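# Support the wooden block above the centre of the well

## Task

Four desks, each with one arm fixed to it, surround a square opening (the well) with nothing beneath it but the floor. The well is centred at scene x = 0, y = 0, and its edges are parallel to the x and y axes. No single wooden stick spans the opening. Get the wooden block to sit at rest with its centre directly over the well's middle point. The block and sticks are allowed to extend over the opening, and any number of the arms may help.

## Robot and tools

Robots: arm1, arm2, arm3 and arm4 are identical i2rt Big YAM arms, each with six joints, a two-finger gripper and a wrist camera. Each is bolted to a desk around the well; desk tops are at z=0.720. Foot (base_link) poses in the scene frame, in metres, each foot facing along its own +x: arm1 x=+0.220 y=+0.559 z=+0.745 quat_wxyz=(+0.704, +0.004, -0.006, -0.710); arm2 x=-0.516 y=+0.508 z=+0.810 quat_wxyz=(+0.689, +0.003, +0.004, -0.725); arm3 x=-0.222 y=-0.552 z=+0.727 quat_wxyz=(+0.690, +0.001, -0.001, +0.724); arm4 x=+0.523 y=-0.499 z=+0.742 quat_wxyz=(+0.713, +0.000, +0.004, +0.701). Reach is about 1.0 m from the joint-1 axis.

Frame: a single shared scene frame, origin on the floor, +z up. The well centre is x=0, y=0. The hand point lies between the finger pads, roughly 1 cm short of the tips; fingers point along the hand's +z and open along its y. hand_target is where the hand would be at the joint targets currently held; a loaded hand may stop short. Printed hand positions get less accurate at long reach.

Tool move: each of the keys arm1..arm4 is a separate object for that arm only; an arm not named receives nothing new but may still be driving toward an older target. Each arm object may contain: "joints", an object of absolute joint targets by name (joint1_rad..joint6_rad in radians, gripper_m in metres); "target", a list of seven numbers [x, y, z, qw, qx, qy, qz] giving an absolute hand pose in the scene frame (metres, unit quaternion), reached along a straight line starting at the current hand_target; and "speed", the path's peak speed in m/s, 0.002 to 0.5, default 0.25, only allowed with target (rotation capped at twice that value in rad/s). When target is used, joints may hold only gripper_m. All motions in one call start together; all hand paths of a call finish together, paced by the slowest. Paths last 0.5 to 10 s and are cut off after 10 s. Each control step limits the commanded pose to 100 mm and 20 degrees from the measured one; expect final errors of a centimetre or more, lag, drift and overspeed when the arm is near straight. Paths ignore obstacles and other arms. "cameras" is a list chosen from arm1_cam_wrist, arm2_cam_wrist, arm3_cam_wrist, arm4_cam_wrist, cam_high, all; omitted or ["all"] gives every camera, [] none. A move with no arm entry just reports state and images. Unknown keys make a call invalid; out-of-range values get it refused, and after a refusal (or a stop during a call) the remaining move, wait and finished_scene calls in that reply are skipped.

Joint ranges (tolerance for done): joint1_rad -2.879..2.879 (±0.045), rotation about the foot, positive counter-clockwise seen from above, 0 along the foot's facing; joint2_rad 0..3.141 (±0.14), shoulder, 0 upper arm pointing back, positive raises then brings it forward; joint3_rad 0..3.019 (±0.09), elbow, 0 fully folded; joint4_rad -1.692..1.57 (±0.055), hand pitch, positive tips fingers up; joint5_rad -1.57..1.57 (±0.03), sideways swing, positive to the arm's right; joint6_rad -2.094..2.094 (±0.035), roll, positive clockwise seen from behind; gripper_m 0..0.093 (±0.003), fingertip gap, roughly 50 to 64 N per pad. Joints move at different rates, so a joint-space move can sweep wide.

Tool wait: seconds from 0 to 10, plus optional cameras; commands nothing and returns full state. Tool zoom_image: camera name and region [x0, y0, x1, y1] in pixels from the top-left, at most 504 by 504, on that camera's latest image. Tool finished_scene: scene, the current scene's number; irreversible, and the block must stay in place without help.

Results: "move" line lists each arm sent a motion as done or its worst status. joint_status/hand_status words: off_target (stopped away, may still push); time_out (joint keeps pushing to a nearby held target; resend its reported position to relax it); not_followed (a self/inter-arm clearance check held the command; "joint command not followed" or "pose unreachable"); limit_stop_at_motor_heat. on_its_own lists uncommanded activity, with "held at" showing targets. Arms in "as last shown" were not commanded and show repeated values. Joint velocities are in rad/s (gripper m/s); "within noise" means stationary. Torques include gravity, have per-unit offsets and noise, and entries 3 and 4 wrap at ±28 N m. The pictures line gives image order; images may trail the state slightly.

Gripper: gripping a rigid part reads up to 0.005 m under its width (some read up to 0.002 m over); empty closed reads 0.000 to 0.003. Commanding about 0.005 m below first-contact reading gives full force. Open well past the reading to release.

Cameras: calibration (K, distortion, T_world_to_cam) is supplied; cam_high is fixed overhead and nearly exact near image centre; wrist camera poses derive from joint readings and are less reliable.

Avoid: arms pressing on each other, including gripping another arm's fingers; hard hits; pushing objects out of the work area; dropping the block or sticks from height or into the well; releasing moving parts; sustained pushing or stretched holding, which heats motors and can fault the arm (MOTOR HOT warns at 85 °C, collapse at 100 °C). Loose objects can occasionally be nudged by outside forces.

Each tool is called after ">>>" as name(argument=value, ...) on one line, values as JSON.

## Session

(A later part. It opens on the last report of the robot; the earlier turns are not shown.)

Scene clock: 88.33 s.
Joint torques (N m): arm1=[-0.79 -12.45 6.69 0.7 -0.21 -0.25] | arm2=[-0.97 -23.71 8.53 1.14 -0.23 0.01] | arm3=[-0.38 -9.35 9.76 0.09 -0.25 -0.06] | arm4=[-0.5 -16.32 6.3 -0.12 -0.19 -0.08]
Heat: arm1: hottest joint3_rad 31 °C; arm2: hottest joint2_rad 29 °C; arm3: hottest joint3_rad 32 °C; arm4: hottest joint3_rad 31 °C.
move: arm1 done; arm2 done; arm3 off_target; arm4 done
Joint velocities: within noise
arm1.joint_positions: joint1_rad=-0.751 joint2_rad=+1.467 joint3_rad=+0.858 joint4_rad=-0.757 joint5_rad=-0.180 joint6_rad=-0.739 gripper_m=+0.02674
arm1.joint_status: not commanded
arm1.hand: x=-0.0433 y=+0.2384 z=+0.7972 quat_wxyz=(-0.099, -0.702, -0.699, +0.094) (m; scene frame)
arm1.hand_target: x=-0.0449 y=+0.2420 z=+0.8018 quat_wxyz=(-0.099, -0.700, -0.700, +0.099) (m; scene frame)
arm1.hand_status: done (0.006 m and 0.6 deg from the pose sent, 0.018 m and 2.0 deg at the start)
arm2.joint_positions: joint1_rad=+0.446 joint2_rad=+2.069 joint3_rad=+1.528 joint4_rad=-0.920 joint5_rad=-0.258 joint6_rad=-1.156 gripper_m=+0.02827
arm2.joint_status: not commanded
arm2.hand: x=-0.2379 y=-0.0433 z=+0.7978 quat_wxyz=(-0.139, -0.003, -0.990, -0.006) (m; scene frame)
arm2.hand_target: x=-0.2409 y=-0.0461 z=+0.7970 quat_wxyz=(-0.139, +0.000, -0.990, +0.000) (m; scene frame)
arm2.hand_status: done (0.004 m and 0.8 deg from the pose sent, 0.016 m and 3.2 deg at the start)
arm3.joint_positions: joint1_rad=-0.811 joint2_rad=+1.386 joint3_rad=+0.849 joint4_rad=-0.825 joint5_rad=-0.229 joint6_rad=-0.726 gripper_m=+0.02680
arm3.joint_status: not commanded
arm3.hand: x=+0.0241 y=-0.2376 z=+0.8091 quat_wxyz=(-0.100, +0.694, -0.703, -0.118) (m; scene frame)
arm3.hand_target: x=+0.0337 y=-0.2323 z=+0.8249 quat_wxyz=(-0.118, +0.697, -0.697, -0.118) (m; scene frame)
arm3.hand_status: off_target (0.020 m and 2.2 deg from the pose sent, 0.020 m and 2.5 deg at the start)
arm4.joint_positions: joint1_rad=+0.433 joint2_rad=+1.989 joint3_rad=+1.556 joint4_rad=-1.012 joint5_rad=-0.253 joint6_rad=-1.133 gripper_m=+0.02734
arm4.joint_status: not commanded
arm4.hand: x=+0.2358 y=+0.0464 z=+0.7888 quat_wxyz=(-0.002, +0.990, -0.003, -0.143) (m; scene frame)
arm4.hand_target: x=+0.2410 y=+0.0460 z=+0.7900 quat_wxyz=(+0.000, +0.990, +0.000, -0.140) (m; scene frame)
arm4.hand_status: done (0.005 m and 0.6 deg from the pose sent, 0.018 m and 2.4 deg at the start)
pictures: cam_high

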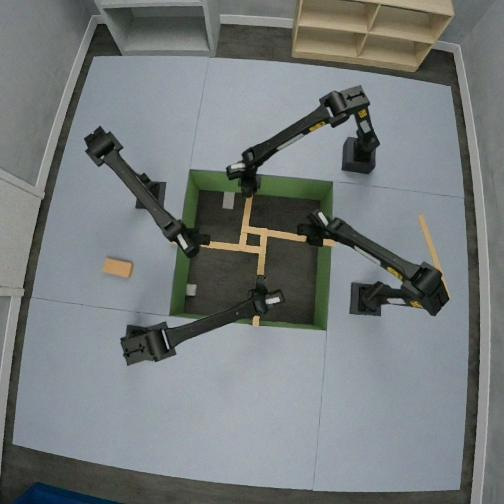

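>>> move(arm1={"target":[-0.041,0.243,0.785,0.0776,0.7028,0.7028,-0.0776],"speed":0.04}, arm2={"target":[-0.243,-0.043,0.784,0.1098,0,0.994,0],"speed":0.04}, arm3={"target":[0.034,-0.230,0.805,-0.0987,0.7002,-0.7002,-0.0987],"speed":0.04}, arm4={"target":[0.245,0.042,0.780,0,0.994,0,-0.1098],"speed":0.04}, cameras=["cam_high","arm1_cam_wrist","arm3_cam_wrist"])

>>> zoom_image(camera="cam_high", region=[205, 195, 305, 295])

Scene clock: 90.47 s.
Joint torques (N m): arm1=[0.56 -10.34 6.67 0.68 -0.17 -0.06] | arm2=[0.62 -22.59 8.32 1.09 -0.17 0.06] | arm3=[1.03 -7.94 9.83 0.42 -0.18 0.06] | arm4=[0.26 -15.68 6.19 -0.1 -0.16 -0.02]
Heat: arm1: hottest joint3_rad 31 °C; arm2: hottest joint2_rad 30 °C; arm3: hottest joint3_rad 32 °C; arm4: hottest joint3_rad 31 °C.
move: arm1 done; arm2 off_target; arm3 off_target; arm4 done
Joint velocities: within noise
arm1.joint_positions: joint1_rad=-0.746 joint2_rad=+1.481 joint3_rad=+0.858 joint4_rad=-0.758 joint5_rad=-0.136 joint6_rad=-0.739 gripper_m=+0.02674
arm1.joint_status: not commanded
arm1.hand: x=-0.0466 y=+0.2433 z=+0.7904 quat_wxyz=(-0.077, -0.704, -0.701, +0.087) (m; scene frame)
arm1.hand_target: x=-0.0410 y=+0.2432 z=+0.7850 quat_wxyz=(-0.078, -0.703, -0.703, +0.078) (m; scene frame)
arm1.hand_status: done (0.008 m and 1.2 deg from the pose sent, 0.013 m and 3.2 deg at the start)
arm2.joint_positions: joint1_rad=+0.446 joint2_rad=+2.069 joint3_rad=+1.528 joint4_rad=-0.920 joint5_rad=-0.202 joint6_rad=-1.156 gripper_m=+0.02827
arm2.joint_status: not commanded
arm2.hand: x=-0.2467 y=-0.0472 z=+0.7955 quat_wxyz=(-0.113, -0.005, -0.994, +0.006) (m; scene frame)
arm2.hand_target: x=-0.2431 y=-0.0428 z=+0.7841 quat_wxyz=(-0.110, +0.000, -0.994, +0.000) (m; scene frame)
arm2.hand_status: off_target (0.013 m and 0.9 deg from the pose sent, 0.015 m and 3.5 deg at the start)
arm3.joint_positions: joint1_rad=-0.807 joint2_rad=+1.414 joint3_rad=+0.849 joint4_rad=-0.825 joint5_rad=-0.189 joint6_rad=-0.727 gripper_m=+0.02680
arm3.joint_status: not commanded
arm3.hand: x=+0.0271 y=-0.2423 z=+0.7972 quat_wxyz=(-0.087, +0.696, -0.706, -0.098) (m; scene frame)
arm3.hand_target: x=+0.0337 y=-0.2304 z=+0.8051 quat_wxyz=(-0.099, +0.700, -0.700, -0.099) (m; scene frame)
arm3.hand_status: off_target (0.016 m and 1.6 deg from the pose sent, 0.013 m and 2.4 deg at the start)
arm4.joint_positions: joint1_rad=+0.433 joint2_rad=+1.989 joint3_rad=+1.552 joint4_rad=-1.020 joint5_rad=-0.197 joint6_rad=-1.133 gripper_m=+0.02734
arm4.joint_status: not commanded
arm4.hand: x=+0.2457 y=+0.0473 z=+0.7848 quat_wxyz=(-0.008, +0.993, -0.005, -0.116) (m; scene frame)
arm4.hand_target: x=+0.2450 y=+0.0421 z=+0.7802 quat_wxyz=(+0.000, +0.994, +0.000, -0.110) (m; scene frame)
arm4.hand_status: done (0.007 m and 1.3 deg from the pose sent, 0.013 m and 3.9 deg at the start)
pictures: arm1_cam_wrist, arm3_cam_wrist, cam_high
camera_calibration:
arm1_cam_wrist: T_world_to_cam=[[-0.999977, -0.00138565, 0.00664754, -0.0507743], [0.00121642, 0.926569, 0.376123, -0.519418], [-0.00668058, 0.376122, -0.926546, 0.768524], [0, 0, 0, 1]] pos_world=[-0.0450071, 0.192148, 0.907775]
arm3_cam_wrist: T_world_to_cam=[[0.999795, -0.00295581, -0.0200204, -0.011166], [0.00428607, -0.935908, 0.352218, -0.503805], [-0.0197784, -0.352232, -0.935704, 0.783428], [0, 0, 0, 1]] pos_world=[0.028818, -0.1956, 0.910282]

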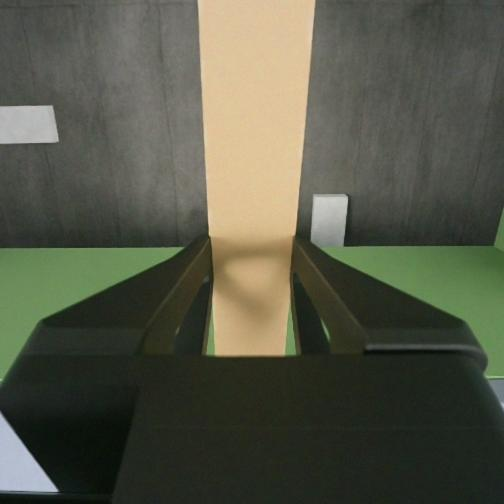

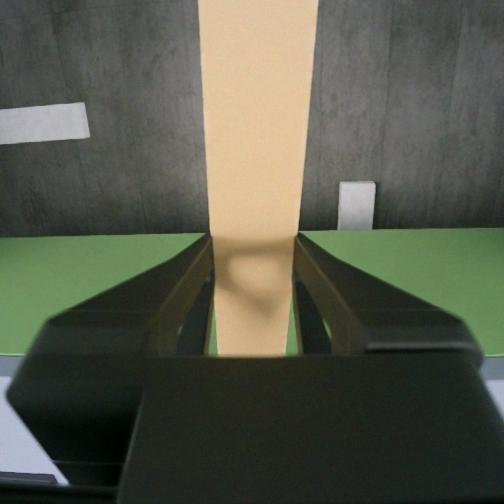

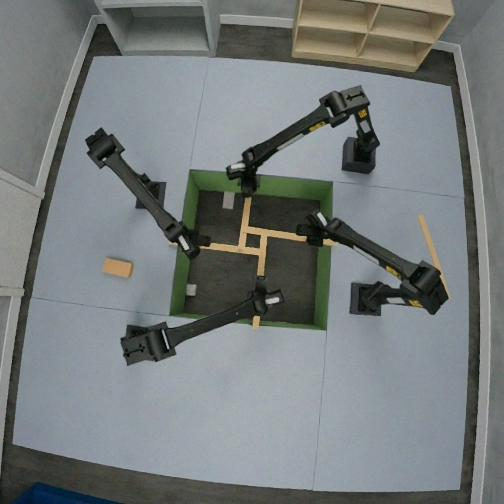

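Scaled by 5.040 from the camera's 504x504 image, which has a finer 720x720 frame.

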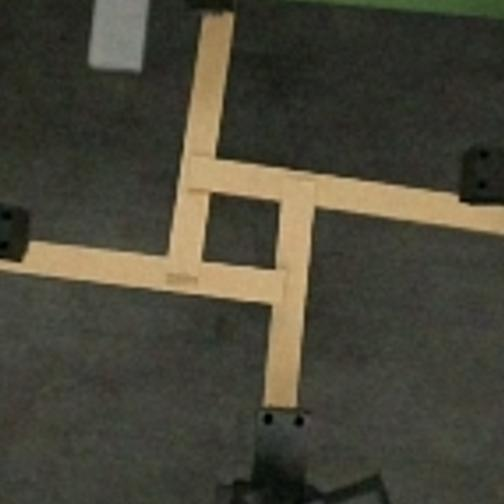

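>>> move(arm1={"target":[-0.032,0.236,0.782,0.0776,0.7028,0.7028,-0.0776],"speed":0.04}, arm2={"target":[-0.236,-0.033,0.780,0.1098,0,0.994,0],"speed":0.04}, arm3={"target":[0.024,-0.217,0.802,-0.0987,0.7002,-0.7002,-0.0987],"speed":0.04}, arm4={"target":[0.236,0.032,0.778,0,0.994,0,-0.1098],"speed":0.04}, cameras=["cam_high"])

>>> zoom_image(camera="cam_high", region=[205, 195, 305, 295])

>>> zoom_image(camera="cam_high", region=[160, 150, 350, 340])

Scene clock: 92.47 s.
Joint torques (N m): arm1=[0.73 -10.34 6.41 1.21 -0.23 -0.09] | arm2=[0.85 -22.3 8.29 1.2 -0.26 0.16] | arm3=[0.97 -8.06 9.89 0.88 -0.23 0.18] | arm4=[0.73 -16.21 5.71 0.47 -0.17 0.15]
Heat: arm1: hottest joint3_rad 31 °C; arm2: hottest joint2_rad 30 °C; arm3: hottest joint3_rad 32 °C; arm4: hottest joint3_rad 31 °C.
move: arm1 done; arm2 done; arm3 off_target; arm4 done
Joint velocities: within noise
arm1.joint_positions: joint1_rad=-0.718 joint2_rad=+1.484 joint3_rad=+0.855 joint4_rad=-0.758 joint5_rad=-0.129 joint6_rad=-0.707 gripper_m=+0.02674
arm1.joint_status: not commanded
arm1.hand: x=-0.0374 y=+0.2381 z=+0.7883 quat_wxyz=(-0.076, -0.706, -0.699, +0.083) (m; scene frame)
arm1.hand_target: x=-0.0320 y=+0.2362 z=+0.7821 quat_wxyz=(-0.078, -0.703, -0.703, +0.078) (m; scene frame)
arm1.hand_status: done (0.008 m and 0.8 deg from the pose sent, 0.018 m and 1.2 deg at the start)
arm2.joint_positions: joint1_rad=+0.460 joint2_rad=+2.069 joint3_rad=+1.500 joint4_rad=-0.901 joint5_rad=-0.199 joint6_rad=-1.148 gripper_m=+0.02827
arm2.joint_status: not commanded
arm2.hand: x=-0.2420 y=-0.0361 z=+0.7862 quat_wxyz=(-0.110, -0.002, -0.994, +0.001) (m; scene frame)
arm2.hand_target: x=-0.2361 y=-0.0329 z=+0.7800 quat_wxyz=(-0.110, +0.000, -0.994, +0.000) (m; scene frame)
arm2.hand_status: done (0.009 m and 0.2 deg from the pose sent, 0.024 m and 0.9 deg at the start)
arm3.joint_positions: joint1_rad=-0.764 joint2_rad=+1.424 joint3_rad=+0.849 joint4_rad=-0.821 joint5_rad=-0.179 joint6_rad=-0.699 gripper_m=+0.02680
arm3.joint_status: not commanded
arm3.hand: x=+0.0151 y=-0.2328 z=+0.7931 quat_wxyz=(-0.080, +0.701, -0.702, -0.096) (m; scene frame)
arm3.hand_target: x=+0.0235 y=-0.2175 z=+0.8024 quat_wxyz=(-0.099, +0.700, -0.700, -0.099) (m; scene frame)
arm3.hand_status: off_target (0.020 m and 2.1 deg from the pose sent, 0.026 m and 1.6 deg at the start)
arm4.joint_positions: joint1_rad=+0.447 joint2_rad=+1.986 joint3_rad=+1.534 joint4_rad=-1.020 joint5_rad=-0.195 joint6_rad=-1.128 gripper_m=+0.02734
arm4.joint_status: not commanded
arm4.hand: x=+0.2412 y=+0.0368 z=+0.7794 quat_wxyz=(-0.001, +0.994, -0.002, -0.112) (m; scene frame)
arm4.hand_target: x=+0.2361 y=+0.0321 z=+0.7782 quat_wxyz=(+0.000, +0.994, +0.000, -0.110) (m; scene frame)
arm4.hand_status: done (0.007 m and 0.3 deg from the pose sent, 0.019 m and 1.3 deg at the start)
pictures: cam_high

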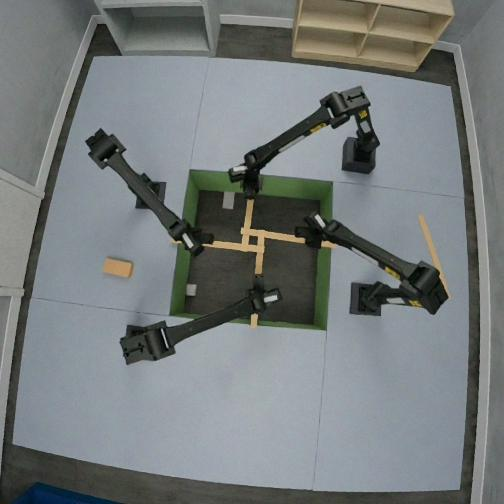

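Scaled by 5.040 from the camera's 504x504 image, which has a finer 720x720 frame.

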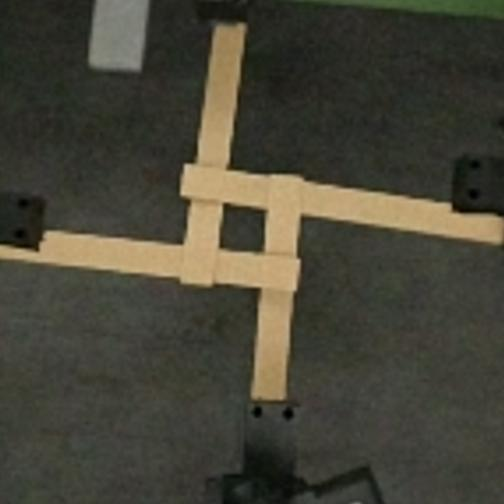

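Scaled by 2.653 from the camera's 504x504 image, which has a finer 720x720 frame.

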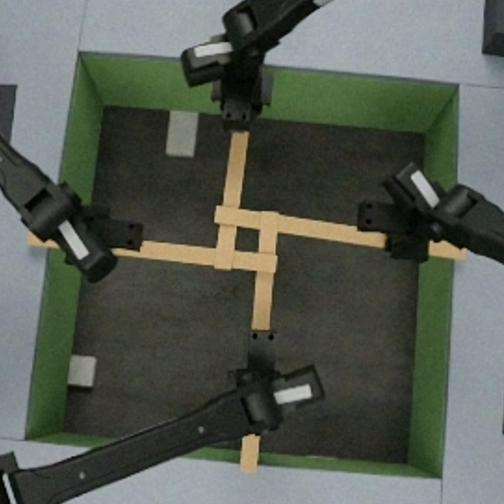

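>>> move(arm1={"target":[-0.032,0.238,0.762,0.0916,0.7011,0.7011,-0.0916],"speed":0.03}, arm2={"target":[-0.238,-0.033,0.762,0.1296,0,0.9916,0],"speed":0.03}, arm3={"target":[0.024,-0.220,0.787,-0.1092,0.6986,-0.6986,-0.1092],"speed":0.03}, arm4={"target":[0.238,0.032,0.766,0,0.9916,0,-0.1296],"speed":0.03}, cameras=["cam_high","arm1_cam_wrist","arm2_cam_wrist","arm3_cam_wrist","arm4_cam_wrist"])

>>> zoom_image(camera="cam_high", region=[205, 195, 305, 295])

>>> zoom_image(camera="cam_high", region=[160, 150, 350, 340])

Scene clock: 94.57 s.
Joint torques (N m): arm1=[-0.44 -10.23 6.11 1.36 -0.37 -0.23] | arm2=[-0.73 -21.3 8.27 1.05 -0.59 0.08] | arm3=[-0.09 -8.29 7.64 1.02 -0.53 0.1] | arm4=[-0.09 -14.8 5.33 0.88 -0.54 0.03]
Heat: arm1: hottest joint3_rad 31 °C; arm2: hottest joint2_rad 30 °C; arm3: hottest joint3_rad 32 °C; arm4: hottest joint3_rad 31 °C.
move: arm1 done; arm2 off_target; arm3 done; arm4 off_target
Joint velocities: within noise
arm1.joint_positions: joint1_rad=-0.718 joint2_rad=+1.506 joint3_rad=+0.807 joint4_rad=-0.663 joint5_rad=-0.154 joint6_rad=-0.706 gripper_m=+0.02674
arm1.joint_status: not commanded
arm1.hand: x=-0.0323 y=+0.2368 z=+0.7680 quat_wxyz=(-0.089, -0.704, -0.699, +0.094) (m; scene frame)
arm1.hand_target: x=-0.0319 y=+0.2381 z=+0.7621 quat_wxyz=(-0.092, -0.701, -0.701, +0.092) (m; scene frame)
arm1.hand_status: done (0.006 m and 0.5 deg from the pose sent, 0.027 m and 2.1 deg at the start)
arm2.joint_positions: joint1_rad=+0.460 joint2_rad=+2.069 joint3_rad=+1.471 joint4_rad=-0.840 joint5_rad=-0.229 joint6_rad=-1.148 gripper_m=+0.02827
arm2.joint_status: not commanded
arm2.hand: x=-0.2368 y=-0.0354 z=+0.7789 quat_wxyz=(-0.130, +0.001, -0.991, +0.009) (m; scene frame)
arm2.hand_target: x=-0.2381 y=-0.0326 z=+0.7623 quat_wxyz=(-0.130, +0.000, -0.992, +0.000) (m; scene frame)
arm2.hand_status: off_target (0.017 m and 1.1 deg from the pose sent, 0.025 m and 2.2 deg at the start)
arm3.joint_positions: joint1_rad=-0.764 joint2_rad=+1.437 joint3_rad=+0.834 joint4_rad=-0.749 joint5_rad=-0.194 joint6_rad=-0.699 gripper_m=+0.02680
arm3.joint_status: not commanded
arm3.hand: x=+0.0195 y=-0.2240 z=+0.7866 quat_wxyz=(-0.101, +0.701, -0.698, -0.105) (m; scene frame)
arm3.hand_target: x=+0.0240 y=-0.2201 z=+0.7870 quat_wxyz=(-0.109, +0.699, -0.699, -0.109) (m; scene frame)
arm3.hand_status: done (0.006 m and 1.1 deg from the pose sent, 0.017 m and 3.7 deg at the start)
arm4.joint_positions: joint1_rad=+0.446 joint2_rad=+1.977 joint3_rad=+1.507 joint4_rad=-0.978 joint5_rad=-0.224 joint6_rad=-1.128 gripper_m=+0.02734
arm4.joint_status: not commanded
arm4.hand: x=+0.2376 y=+0.0349 z=+0.7771 quat_wxyz=(-0.005, +0.992, +0.000, -0.129) (m; scene frame)
arm4.hand_target: x=+0.2381 y=+0.0319 z=+0.7662 quat_wxyz=(+0.000, +0.992, +0.000, -0.130) (m; scene frame)
arm4.hand_status: off_target (0.011 m and 0.6 deg from the pose sent, 0.014 m and 2.1 deg at the start)
pictures: arm1_cam_wrist, arm2_cam_wrist, arm3_cam_wrist, arm4_cam_wrist, cam_high
camera_calibration:
arm1_cam_wrist: T_world_to_cam=[[-0.999998, -0.000615758, -0.00187069, -0.0300581], [-0.00123344, 0.936319, 0.351149, -0.488234], [0.00153534, 0.351151, -0.936318, 0.764041], [0, 0, 0, 1]] pos_world=[-0.0318333, 0.18883, 0.886772]
arm2_cam_wrist: T_world_to_cam=[[0.000193985, -0.999922, 0.0125122, -0.0439008], [-0.940152, 0.00408123, 0.34073, -0.482587], [-0.340755, -0.0118295, -0.940078, 0.77135], [0, 0, 0, 1]] pos_world=[-0.190856, -0.0328031, 0.890111]
arm3_cam_wrist: T_world_to_cam=[[0.999881, 0.0142974, -0.0057924, -0.0110697], [0.015403, -0.945907, 0.324072, -0.463249], [-0.000845682, -0.324123, -0.946015, 0.793828], [0, 0, 0, 1]] pos_world=[0.0188751, -0.180735, 0.901035]
arm4_cam_wrist: T_world_to_cam=[[-0.00415477, 0.999991, -0.000274064, -0.031848], [0.939608, 0.00399768, 0.342229, -0.483225], [0.342227, 0.00116437, -0.939617, 0.777999], [0, 0, 0, 1]] pos_world=[0.187658, 0.0328736, 0.896385]

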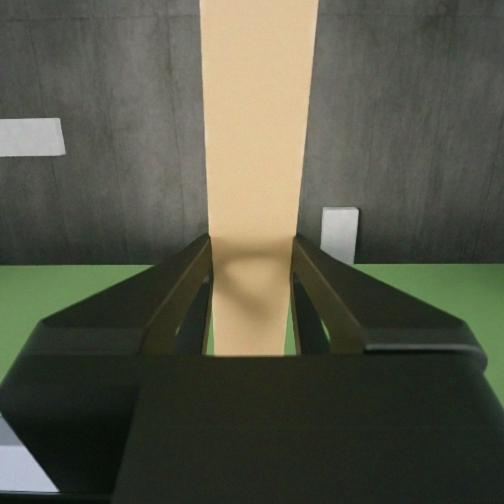

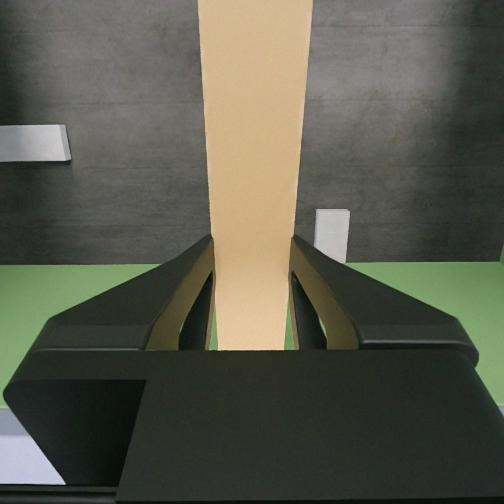

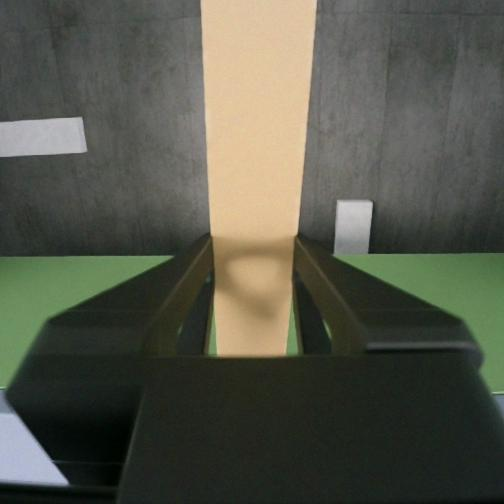

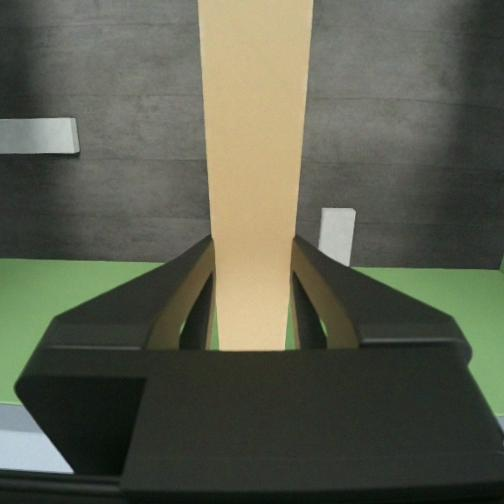

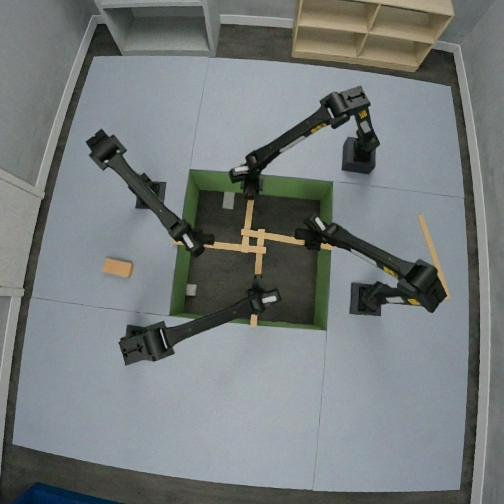

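Scaled by 5.040 from the camera's 504x504 image, which has a finer 720x720 frame.

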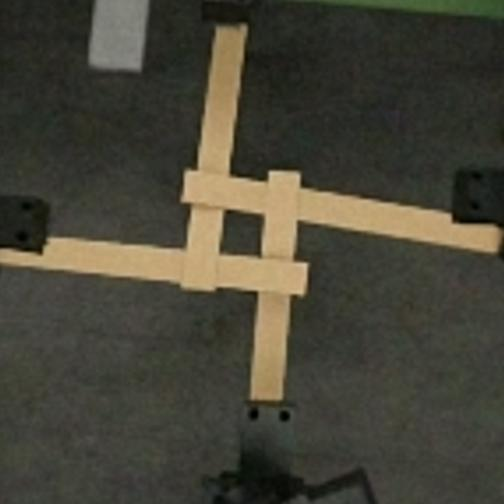

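Scaled by 2.653 from the camera's 504x504 image, which has a finer 720x720 frame.

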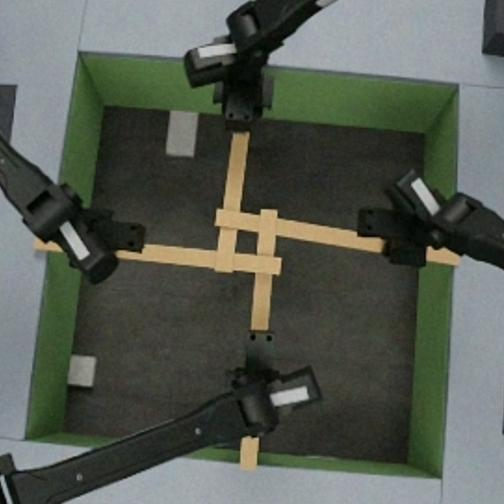

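>>> move(arm1={"target":[-0.032,0.246,0.757,0.0916,0.7011,0.7011,-0.0916],"speed":0.03}, arm2={"target":[-0.248,-0.034,0.752,0.1296,0,0.9916,0],"speed":0.03}, arm3={"target":[0.024,-0.222,0.772,-0.1092,0.6986,-0.6986,-0.1092],"speed":0.03}, arm4={"target":[0.244,0.034,0.755,0,0.9916,0,-0.1296],"speed":0.03}, cameras=["cam_high","arm1_cam_wrist","arm2_cam_wrist","arm3_cam_wrist","arm4_cam_wrist"])

>>> zoom_image(camera="cam_high", region=[160, 150, 350, 340])

Scene clock: 96.30 s.
Joint torques (N m): arm1=[-0.73 -10.34 5.87 1.33 -0.3 -0.36] | arm2=[-1.14 -20.01 8.14 1.32 -0.51 -0.05] | arm3=[-0.26 -8.29 7.36 1.02 -0.42 0.07] | arm4=[-0.56 -13.92 5.2 0.77 -0.41 -0.08]
Heat: arm1: hottest joint3_rad 31 °C; arm2: hottest joint2_rad 30 °C; arm3: hottest joint3_rad 32 °C; arm4: hottest joint3_rad 30 °C.
move: arm1 done; arm2 off_target; arm3 done; arm4 off_target
Joint velocities: within noise
arm1.joint_positions: joint1_rad=-0.729 joint2_rad=+1.506 joint3_rad=+0.787 joint4_rad=-0.646 joint5_rad=-0.159 joint6_rad=-0.708 gripper_m=+0.02674
arm1.joint_status: not commanded
arm1.hand: x=-0.0316 y=+0.2430 z=+0.7624 quat_wxyz=(-0.091, -0.707, -0.695, +0.093) (m; scene frame)
arm1.hand_target: x=-0.0319 y=+0.2461 z=+0.7571 quat_wxyz=(-0.092, -0.701, -0.701, +0.091) (m; scene frame)
arm1.hand_status: done (0.006 m and 0.9 deg from the pose sent, 0.014 m and 0.5 deg at the start)
arm2.joint_positions: joint1_rad=+0.454 joint2_rad=+2.071 joint3_rad=+1.455 joint4_rad=-0.819 joint5_rad=-0.233 joint6_rad=-1.152 gripper_m=+0.02827
arm2.joint_status: not commanded
arm2.hand: x=-0.2409 y=-0.0346 z=+0.7730 quat_wxyz=(-0.132, +0.000, -0.991, +0.010) (m; scene frame)
arm2.hand_target: x=-0.2483 y=-0.0334 z=+0.7525 quat_wxyz=(-0.130, +0.000, -0.992, +0.000) (m; scene frame)
arm2.hand_status: off_target (0.022 m and 1.2 deg from the pose sent, 0.029 m and 1.1 deg at the start)
arm3.joint_positions: joint1_rad=-0.767 joint2_rad=+1.459 joint3_rad=+0.811 joint4_rad=-0.703 joint5_rad=-0.197 joint6_rad=-0.699 gripper_m=+0.02680
arm3.joint_status: not commanded
arm3.hand: x=+0.0189 y=-0.2251 z=+0.7726 quat_wxyz=(-0.102, +0.700, -0.698, -0.107) (m; scene frame)
arm3.hand_target: x=+0.0239 y=-0.2221 z=+0.7720 quat_wxyz=(-0.109, +0.699, -0.699, -0.109) (m; scene frame)
arm3.hand_status: done (0.006 m and 0.9 deg from the pose sent, 0.016 m and 1.1 deg at the start)
arm4.joint_positions: joint1_rad=+0.442 joint2_rad=+1.977 joint3_rad=+1.496 joint4_rad=-0.953 joint5_rad=-0.229 joint6_rad=-1.128 gripper_m=+0.02734
arm4.joint_status: not commanded
arm4.hand: x=+0.2382 y=+0.0370 z=+0.7739 quat_wxyz=(-0.011, +0.991, -0.001, -0.135) (m; scene frame)
arm4.hand_target: x=+0.2441 y=+0.0335 z=+0.7554 quat_wxyz=(+0.000, +0.992, +0.000, -0.130) (m; scene frame)
arm4.hand_status: off_target (0.020 m and 1.4 deg from the pose sent, 0.023 m and 0.6 deg at the start)
pictures: arm1_cam_wrist, arm2_cam_wrist, arm3_cam_wrist, arm4_cam_wrist, cam_high
camera_calibration:
arm1_cam_wrist: T_world_to_cam=[[-0.999948, 0.00795844, -0.0064174, -0.0279426], [0.00521259, 0.936873, 0.349632, -0.490736], [0.00879481, 0.34958, -0.936865, 0.757604], [0, 0, 0, 1]] pos_world=[-0.0320461, 0.195136, 0.881171]
arm2_cam_wrist: T_world_to_cam=[[-0.00217381, -0.999895, 0.0143383, -0.0449105], [-0.941711, 0.00687052, 0.336352, -0.481422], [-0.336415, -0.0127713, -0.941627, 0.766683], [0, 0, 0, 1]] pos_world=[-0.195535, -0.0318066, 0.884501]
arm3_cam_wrist: T_world_to_cam=[[0.999889, 0.0128445, -0.00755898, -0.00952019], [0.0145902, -0.94709, 0.320636, -0.4573], [-0.0030406, -0.320711, -0.947172, 0.781881], [0, 0, 0, 1]] pos_world=[0.0185686, -0.182225, 0.887131]
arm4_cam_wrist: T_world_to_cam=[[-0.000781352, 0.99994, 0.01091, -0.0434443], [0.943146, -0.00288939, 0.332367, -0.475652], [0.332379, 0.0105495, -0.943087, 0.779492], [0, 0, 0, 1]] pos_world=[0.189488, 0.0338441, 0.893694]

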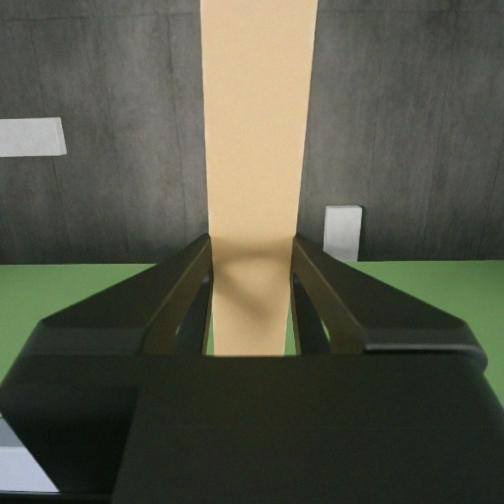

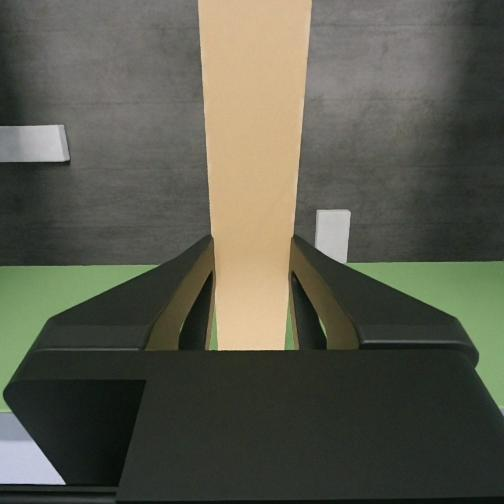

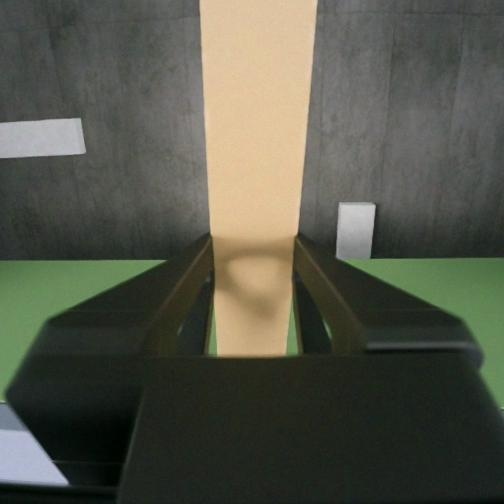

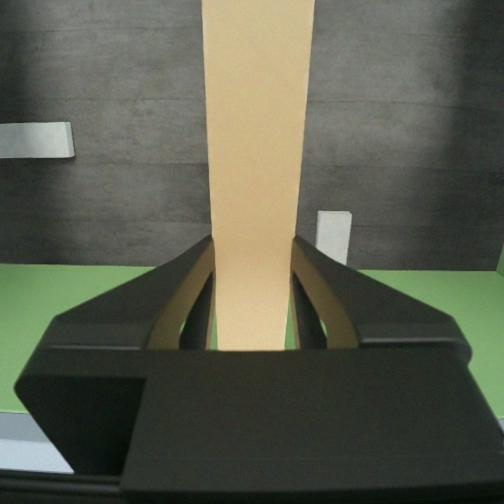

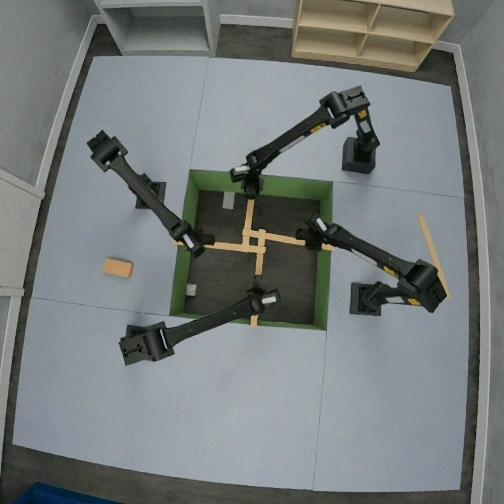

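Scaled by 2.653 from the camera's 504x504 image, which has a finer 720x720 frame.

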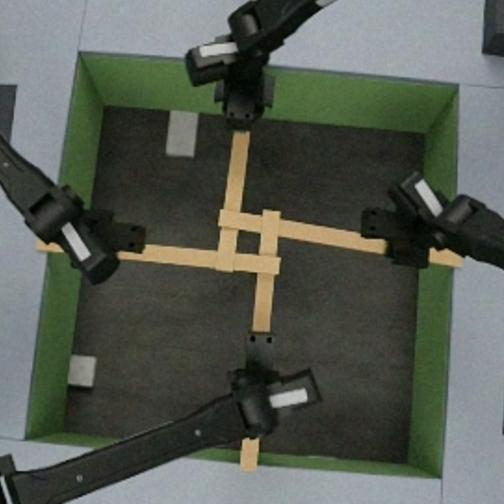

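>>> zoom_image(camera="cam_high", region=[300, 215, 350, 265])

>>> zoom_image(camera="cam_high", region=[230, 290, 280, 340])

>>> zoom_image(camera="cam_high", region=[160, 220, 210, 270])

Scaled by 10.080 from the camera's 504x504 image, which has a finer 720x720 frame.

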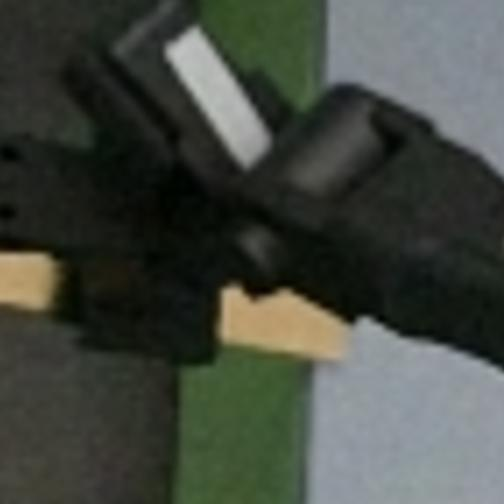

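Scaled by 10.080 from the camera's 504x504 image, which has a finer 720x720 frame.

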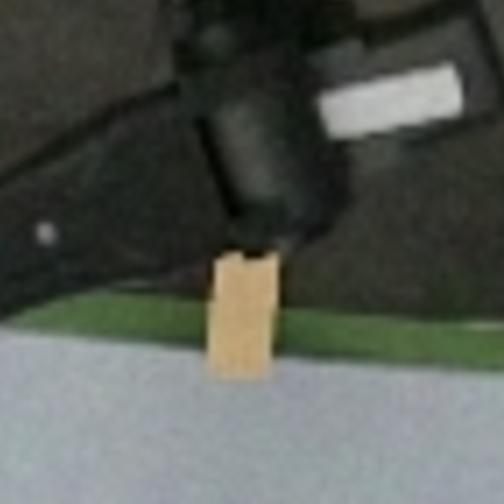

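Scaled by 10.080 from the camera's 504x504 image, which has a finer 720x720 frame.

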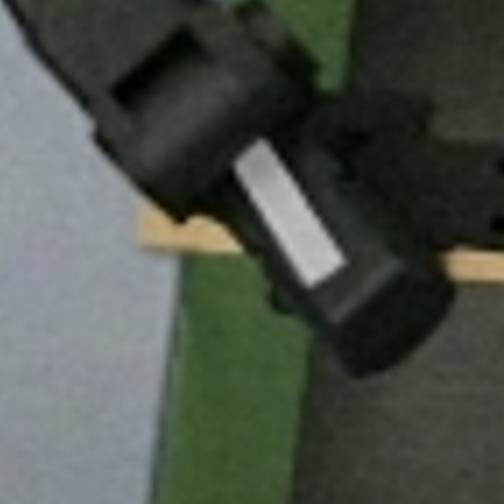

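>>> move(arm1={"target":[-0.032,0.250,0.749,0.0916,0.7011,0.7011,-0.0916],"speed":0.03}, arm2={"target":[-0.258,-0.034,0.745,0.1296,0,0.9916,0],"speed":0.03}, arm3={"target":[0.024,-0.228,0.763,-0.1092,0.6986,-0.6986,-0.1092],"speed":0.03}, arm4={"target":[0.258,0.033,0.745,0,0.9916,0,-0.1296],"speed":0.03}, cameras=["cam_high","arm1_cam_wrist","arm2_cam_wrist"])

>>> zoom_image(camera="cam_high", region=[160, 150, 350, 340])

>>> zoom_image(camera="cam_high", region=[230, 290, 280, 340])

Scene clock: 98.20 s.
Joint torques (N m): arm1=[-0.73 -9.93 5.82 1.42 -0.34 -0.36] | arm2=[-1.26 -20.25 8.09 1.31 -0.56 -0.07] | arm3=[-0.56 -8 7.1 1.07 -0.47 -0.02] | arm4=[-0.85 -13.57 4.62 0.73 -0.26 -0.24]
Heat: arm1: hottest joint3_rad 30 °C; arm2: hottest joint2_rad 30 °C; arm3: hottest joint3_rad 32 °C; arm4: hottest joint3_rad 30 °C.
move: arm1 done; arm2 off_target; arm3 done; arm4 off_target
Joint velocities: within noise
arm1.joint_positions: joint1_rad=-0.737 joint2_rad=+1.513 joint3_rad=+0.771 joint4_rad=-0.623 joint5_rad=-0.160 joint6_rad=-0.716 gripper_m=+0.02674
arm1.joint_status: not commanded
arm1.hand: x=-0.0315 y=+0.2474 z=+0.7554 quat_wxyz=(-0.091, -0.706, -0.696, +0.094) (m; scene frame)
arm1.hand_target: x=-0.0319 y=+0.2501 z=+0.7491 quat_wxyz=(-0.092, -0.701, -0.701, +0.092) (m; scene frame)
arm1.hand_status: done (0.007 m and 0.9 deg from the pose sent, 0.015 m and 0.9 deg at the start)
arm2.joint_positions: joint1_rad=+0.438 joint2_rad=+2.078 joint3_rad=+1.439 joint4_rad=-0.803 joint5_rad=-0.234 joint6_rad=-1.165 gripper_m=+0.02827
arm2.joint_status: not commanded
arm2.hand: x=-0.2509 y=-0.0342 z=+0.7641 quat_wxyz=(-0.131, -0.002, -0.991, +0.009) (m; scene frame)
arm2.hand_target: x=-0.2581 y=-0.0333 z=+0.7454 quat_wxyz=(-0.130, +0.000, -0.992, +0.000) (m; scene frame)
arm2.hand_status: off_target (0.020 m and 1.1 deg from the pose sent, 0.033 m and 1.2 deg at the start)
arm3.joint_positions: joint1_rad=-0.774 joint2_rad=+1.463 joint3_rad=+0.791 joint4_rad=-0.678 joint5_rad=-0.199 joint6_rad=-0.700 gripper_m=+0.02680
arm3.joint_status: not commanded
arm3.hand: x=+0.0187 y=-0.2296 z=+0.7652 quat_wxyz=(-0.103, +0.698, -0.701, -0.107) (m; scene frame)
arm3.hand_target: x=+0.0239 y=-0.2281 z=+0.7631 quat_wxyz=(-0.109, +0.699, -0.699, -0.109) (m; scene frame)
arm3.hand_status: done (0.006 m and 0.8 deg from the pose sent, 0.011 m and 0.9 deg at the start)
arm4.joint_positions: joint1_rad=+0.426 joint2_rad=+1.976 joint3_rad=+1.473 joint4_rad=-0.926 joint5_rad=-0.235 joint6_rad=-1.135 gripper_m=+0.02734
arm4.joint_status: not commanded
arm4.hand: x=+0.2472 y=+0.0382 z=+0.7674 quat_wxyz=(-0.013, +0.990, -0.005, -0.138) (m; scene frame)
arm4.hand_target: x=+0.2580 y=+0.0324 z=+0.7455 quat_wxyz=(+0.000, +0.992, +0.000, -0.130) (m; scene frame)
arm4.hand_status: off_target (0.025 m and 1.9 deg from the pose sent, 0.035 m and 1.4 deg at the start)
pictures: arm1_cam_wrist, arm2_cam_wrist, cam_high
camera_calibration:
arm1_cam_wrist: T_world_to_cam=[[-0.99996, 0.00742695, -0.00501237, -0.0288409], [0.00520264, 0.93672, 0.350041, -0.492739], [0.00729493, 0.350001, -0.936721, 0.749248], [0, 0, 0, 1]] pos_world=[-0.0317419, 0.199535, 0.874171]
arm2_cam_wrist: T_world_to_cam=[[-0.00482299, -0.999926, 0.0111869, -0.0426675], [-0.940909, 0.008326, 0.338556, -0.489225], [-0.338624, -0.00889297, -0.94088, 0.753868], [0, 0, 0, 1]] pos_world=[-0.205244, -0.031887, 0.875406]

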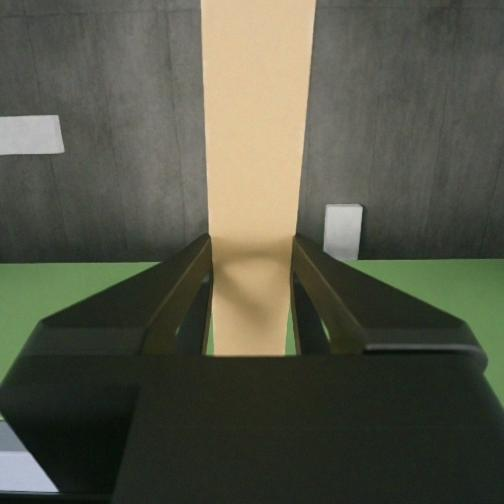

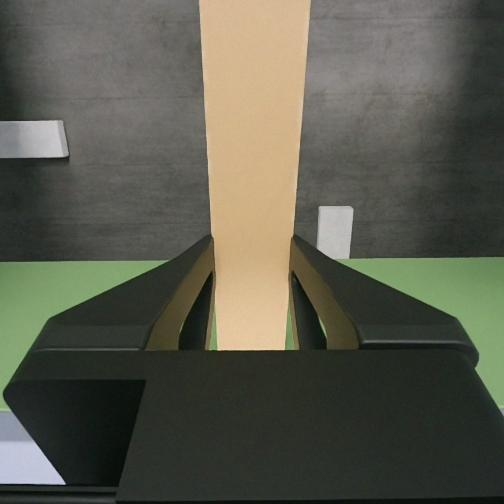

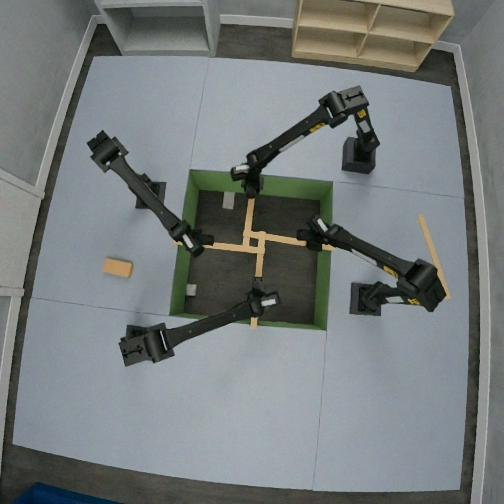

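Scaled by 2.653 from the camera's 504x504 image, which has a finer 720x720 frame.

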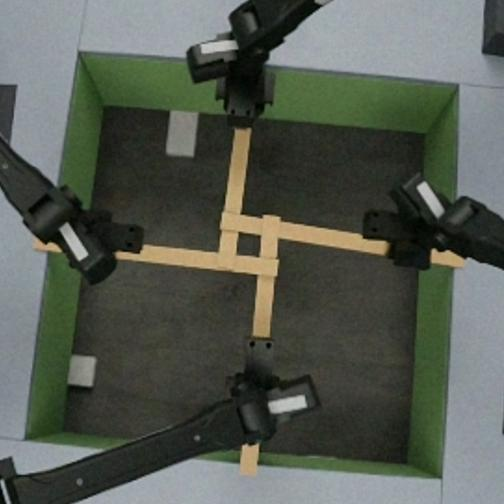

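Scaled by 10.080 from the camera's 504x504 image, which has a finer 720x720 frame.

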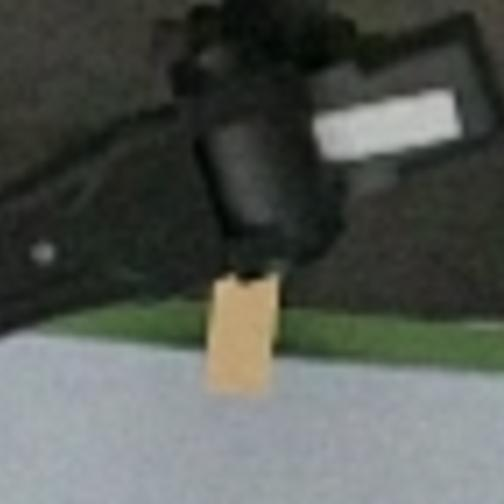

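>>> move(arm1={"target":[-0.032,0.250,0.745,0.0916,0.7011,0.7011,-0.0916],"speed":0.03}, arm2={"target":[-0.256,-0.034,0.735,0.1296,0,0.9916,0],"speed":0.03}, arm3={"target":[0.024,-0.228,0.755,-0.1092,0.6986,-0.6986,-0.1092],"speed":0.03}, arm4={"target":[0.255,0.033,0.735,0,0.9916,0,-0.1296],"speed":0.03}, cameras=["cam_high"])

>>> zoom_image(camera="cam_high", region=[205, 195, 305, 295])

>>> zoom_image(camera="cam_high", region=[160, 150, 350, 340])

Scene clock: 99.53 s.
Joint torques (N m): arm1=[-0.67 -9.58 5.74 1.57 -0.34 -0.35] | arm2=[-1.26 -18.9 7.73 1.5 -0.55 0] | arm3=[-0.38 -7.24 6.76 1.4 -0.42 -0.02] | arm4=[-0.67 -12.63 4.7 1.05 -0.23 -0.18]
Heat: arm1: hottest joint3_rad 30 °C; arm2: hottest joint2_rad 30 °C; arm3: hottest joint3_rad 31 °C; arm4: hottest joint3_rad 30 °C.
move: arm1 done; arm2 off_target; arm3 done; arm4 off_target
Joint velocities: within noise
arm1.joint_positions: joint1_rad=-0.738 joint2_rad=+1.517 joint3_rad=+0.768 joint4_rad=-0.614 joint5_rad=-0.160 joint6_rad=-0.717 gripper_m=+0.02674
arm1.joint_status: not commanded
arm1.hand: x=-0.0318 y=+0.2475 z=+0.7534 quat_wxyz=(-0.090, -0.706, -0.696, +0.095) (m; scene frame)
arm1.hand_target: x=-0.0319 y=+0.2501 z=+0.7453 quat_wxyz=(-0.092, -0.701, -0.701, +0.092) (m; scene frame)
arm1.hand_status: done (0.009 m and 0.9 deg from the pose sent, 0.011 m and 0.9 deg at the start)
arm2.joint_positions: joint1_rad=+0.438 joint2_rad=+2.083 joint3_rad=+1.439 joint4_rad=-0.793 joint5_rad=-0.234 joint6_rad=-1.170 gripper_m=+0.02827
arm2.joint_status: not commanded
arm2.hand: x=-0.2503 y=-0.0358 z=+0.7615 quat_wxyz=(-0.132, +0.001, -0.991, +0.012) (m; scene frame)
arm2.hand_target: x=-0.2564 y=-0.0328 z=+0.7357 quat_wxyz=(-0.130, +0.000, -0.992, +0.000) (m; scene frame)
arm2.hand_status: off_target (0.027 m and 1.4 deg from the pose sent, 0.030 m and 1.1 deg at the start)
arm3.joint_positions: joint1_rad=-0.775 joint2_rad=+1.467 joint3_rad=+0.785 joint4_rad=-0.661 joint5_rad=-0.200 joint6_rad=-0.700 gripper_m=+0.02680
arm3.joint_status: not commanded
arm3.hand: x=+0.0193 y=-0.2294 z=+0.7623 quat_wxyz=(-0.106, +0.697, -0.701, -0.107) (m; scene frame)
arm3.hand_target: x=+0.0238 y=-0.2283 z=+0.7552 quat_wxyz=(-0.109, +0.699, -0.699, -0.109) (m; scene frame)
arm3.hand_status: done (0.009 m and 0.5 deg from the pose sent, 0.012 m and 0.8 deg at the start)
arm4.joint_positions: joint1_rad=+0.426 joint2_rad=+1.975 joint3_rad=+1.466 joint4_rad=-0.913 joint5_rad=-0.235 joint6_rad=-1.135 gripper_m=+0.02734
arm4.joint_status: not commanded
arm4.hand: x=+0.2473 y=+0.0383 z=+0.7654 quat_wxyz=(-0.016, +0.990, -0.005, -0.139) (m; scene frame)
arm4.hand_target: x=+0.2554 y=+0.0320 z=+0.7360 quat_wxyz=(+0.000, +0.992, +0.000, -0.130) (m; scene frame)
arm4.hand_status: off_target (0.032 m and 2.3 deg from the pose sent, 0.034 m and 1.9 deg at the start)
pictures: cam_high

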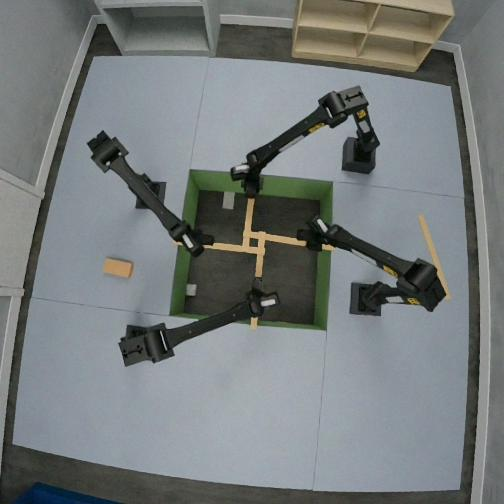

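Scaled by 5.040 from the camera's 504x504 image, which has a finer 720x720 frame.

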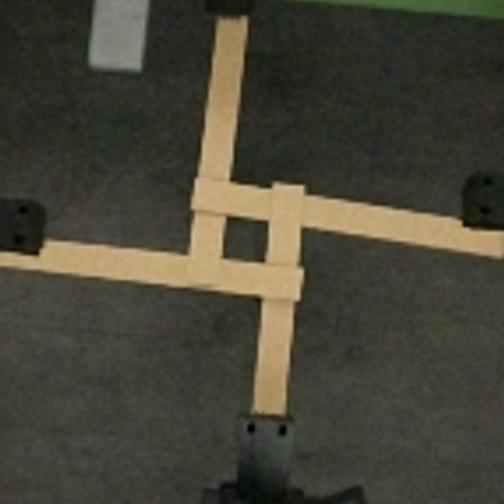

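Scaled by 2.653 from the camera's 504x504 image, which has a finer 720x720 frame.

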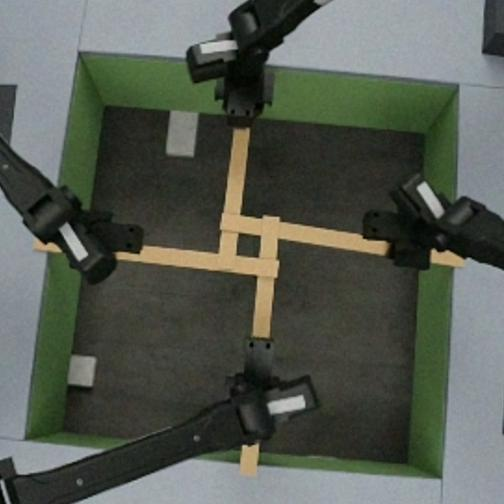

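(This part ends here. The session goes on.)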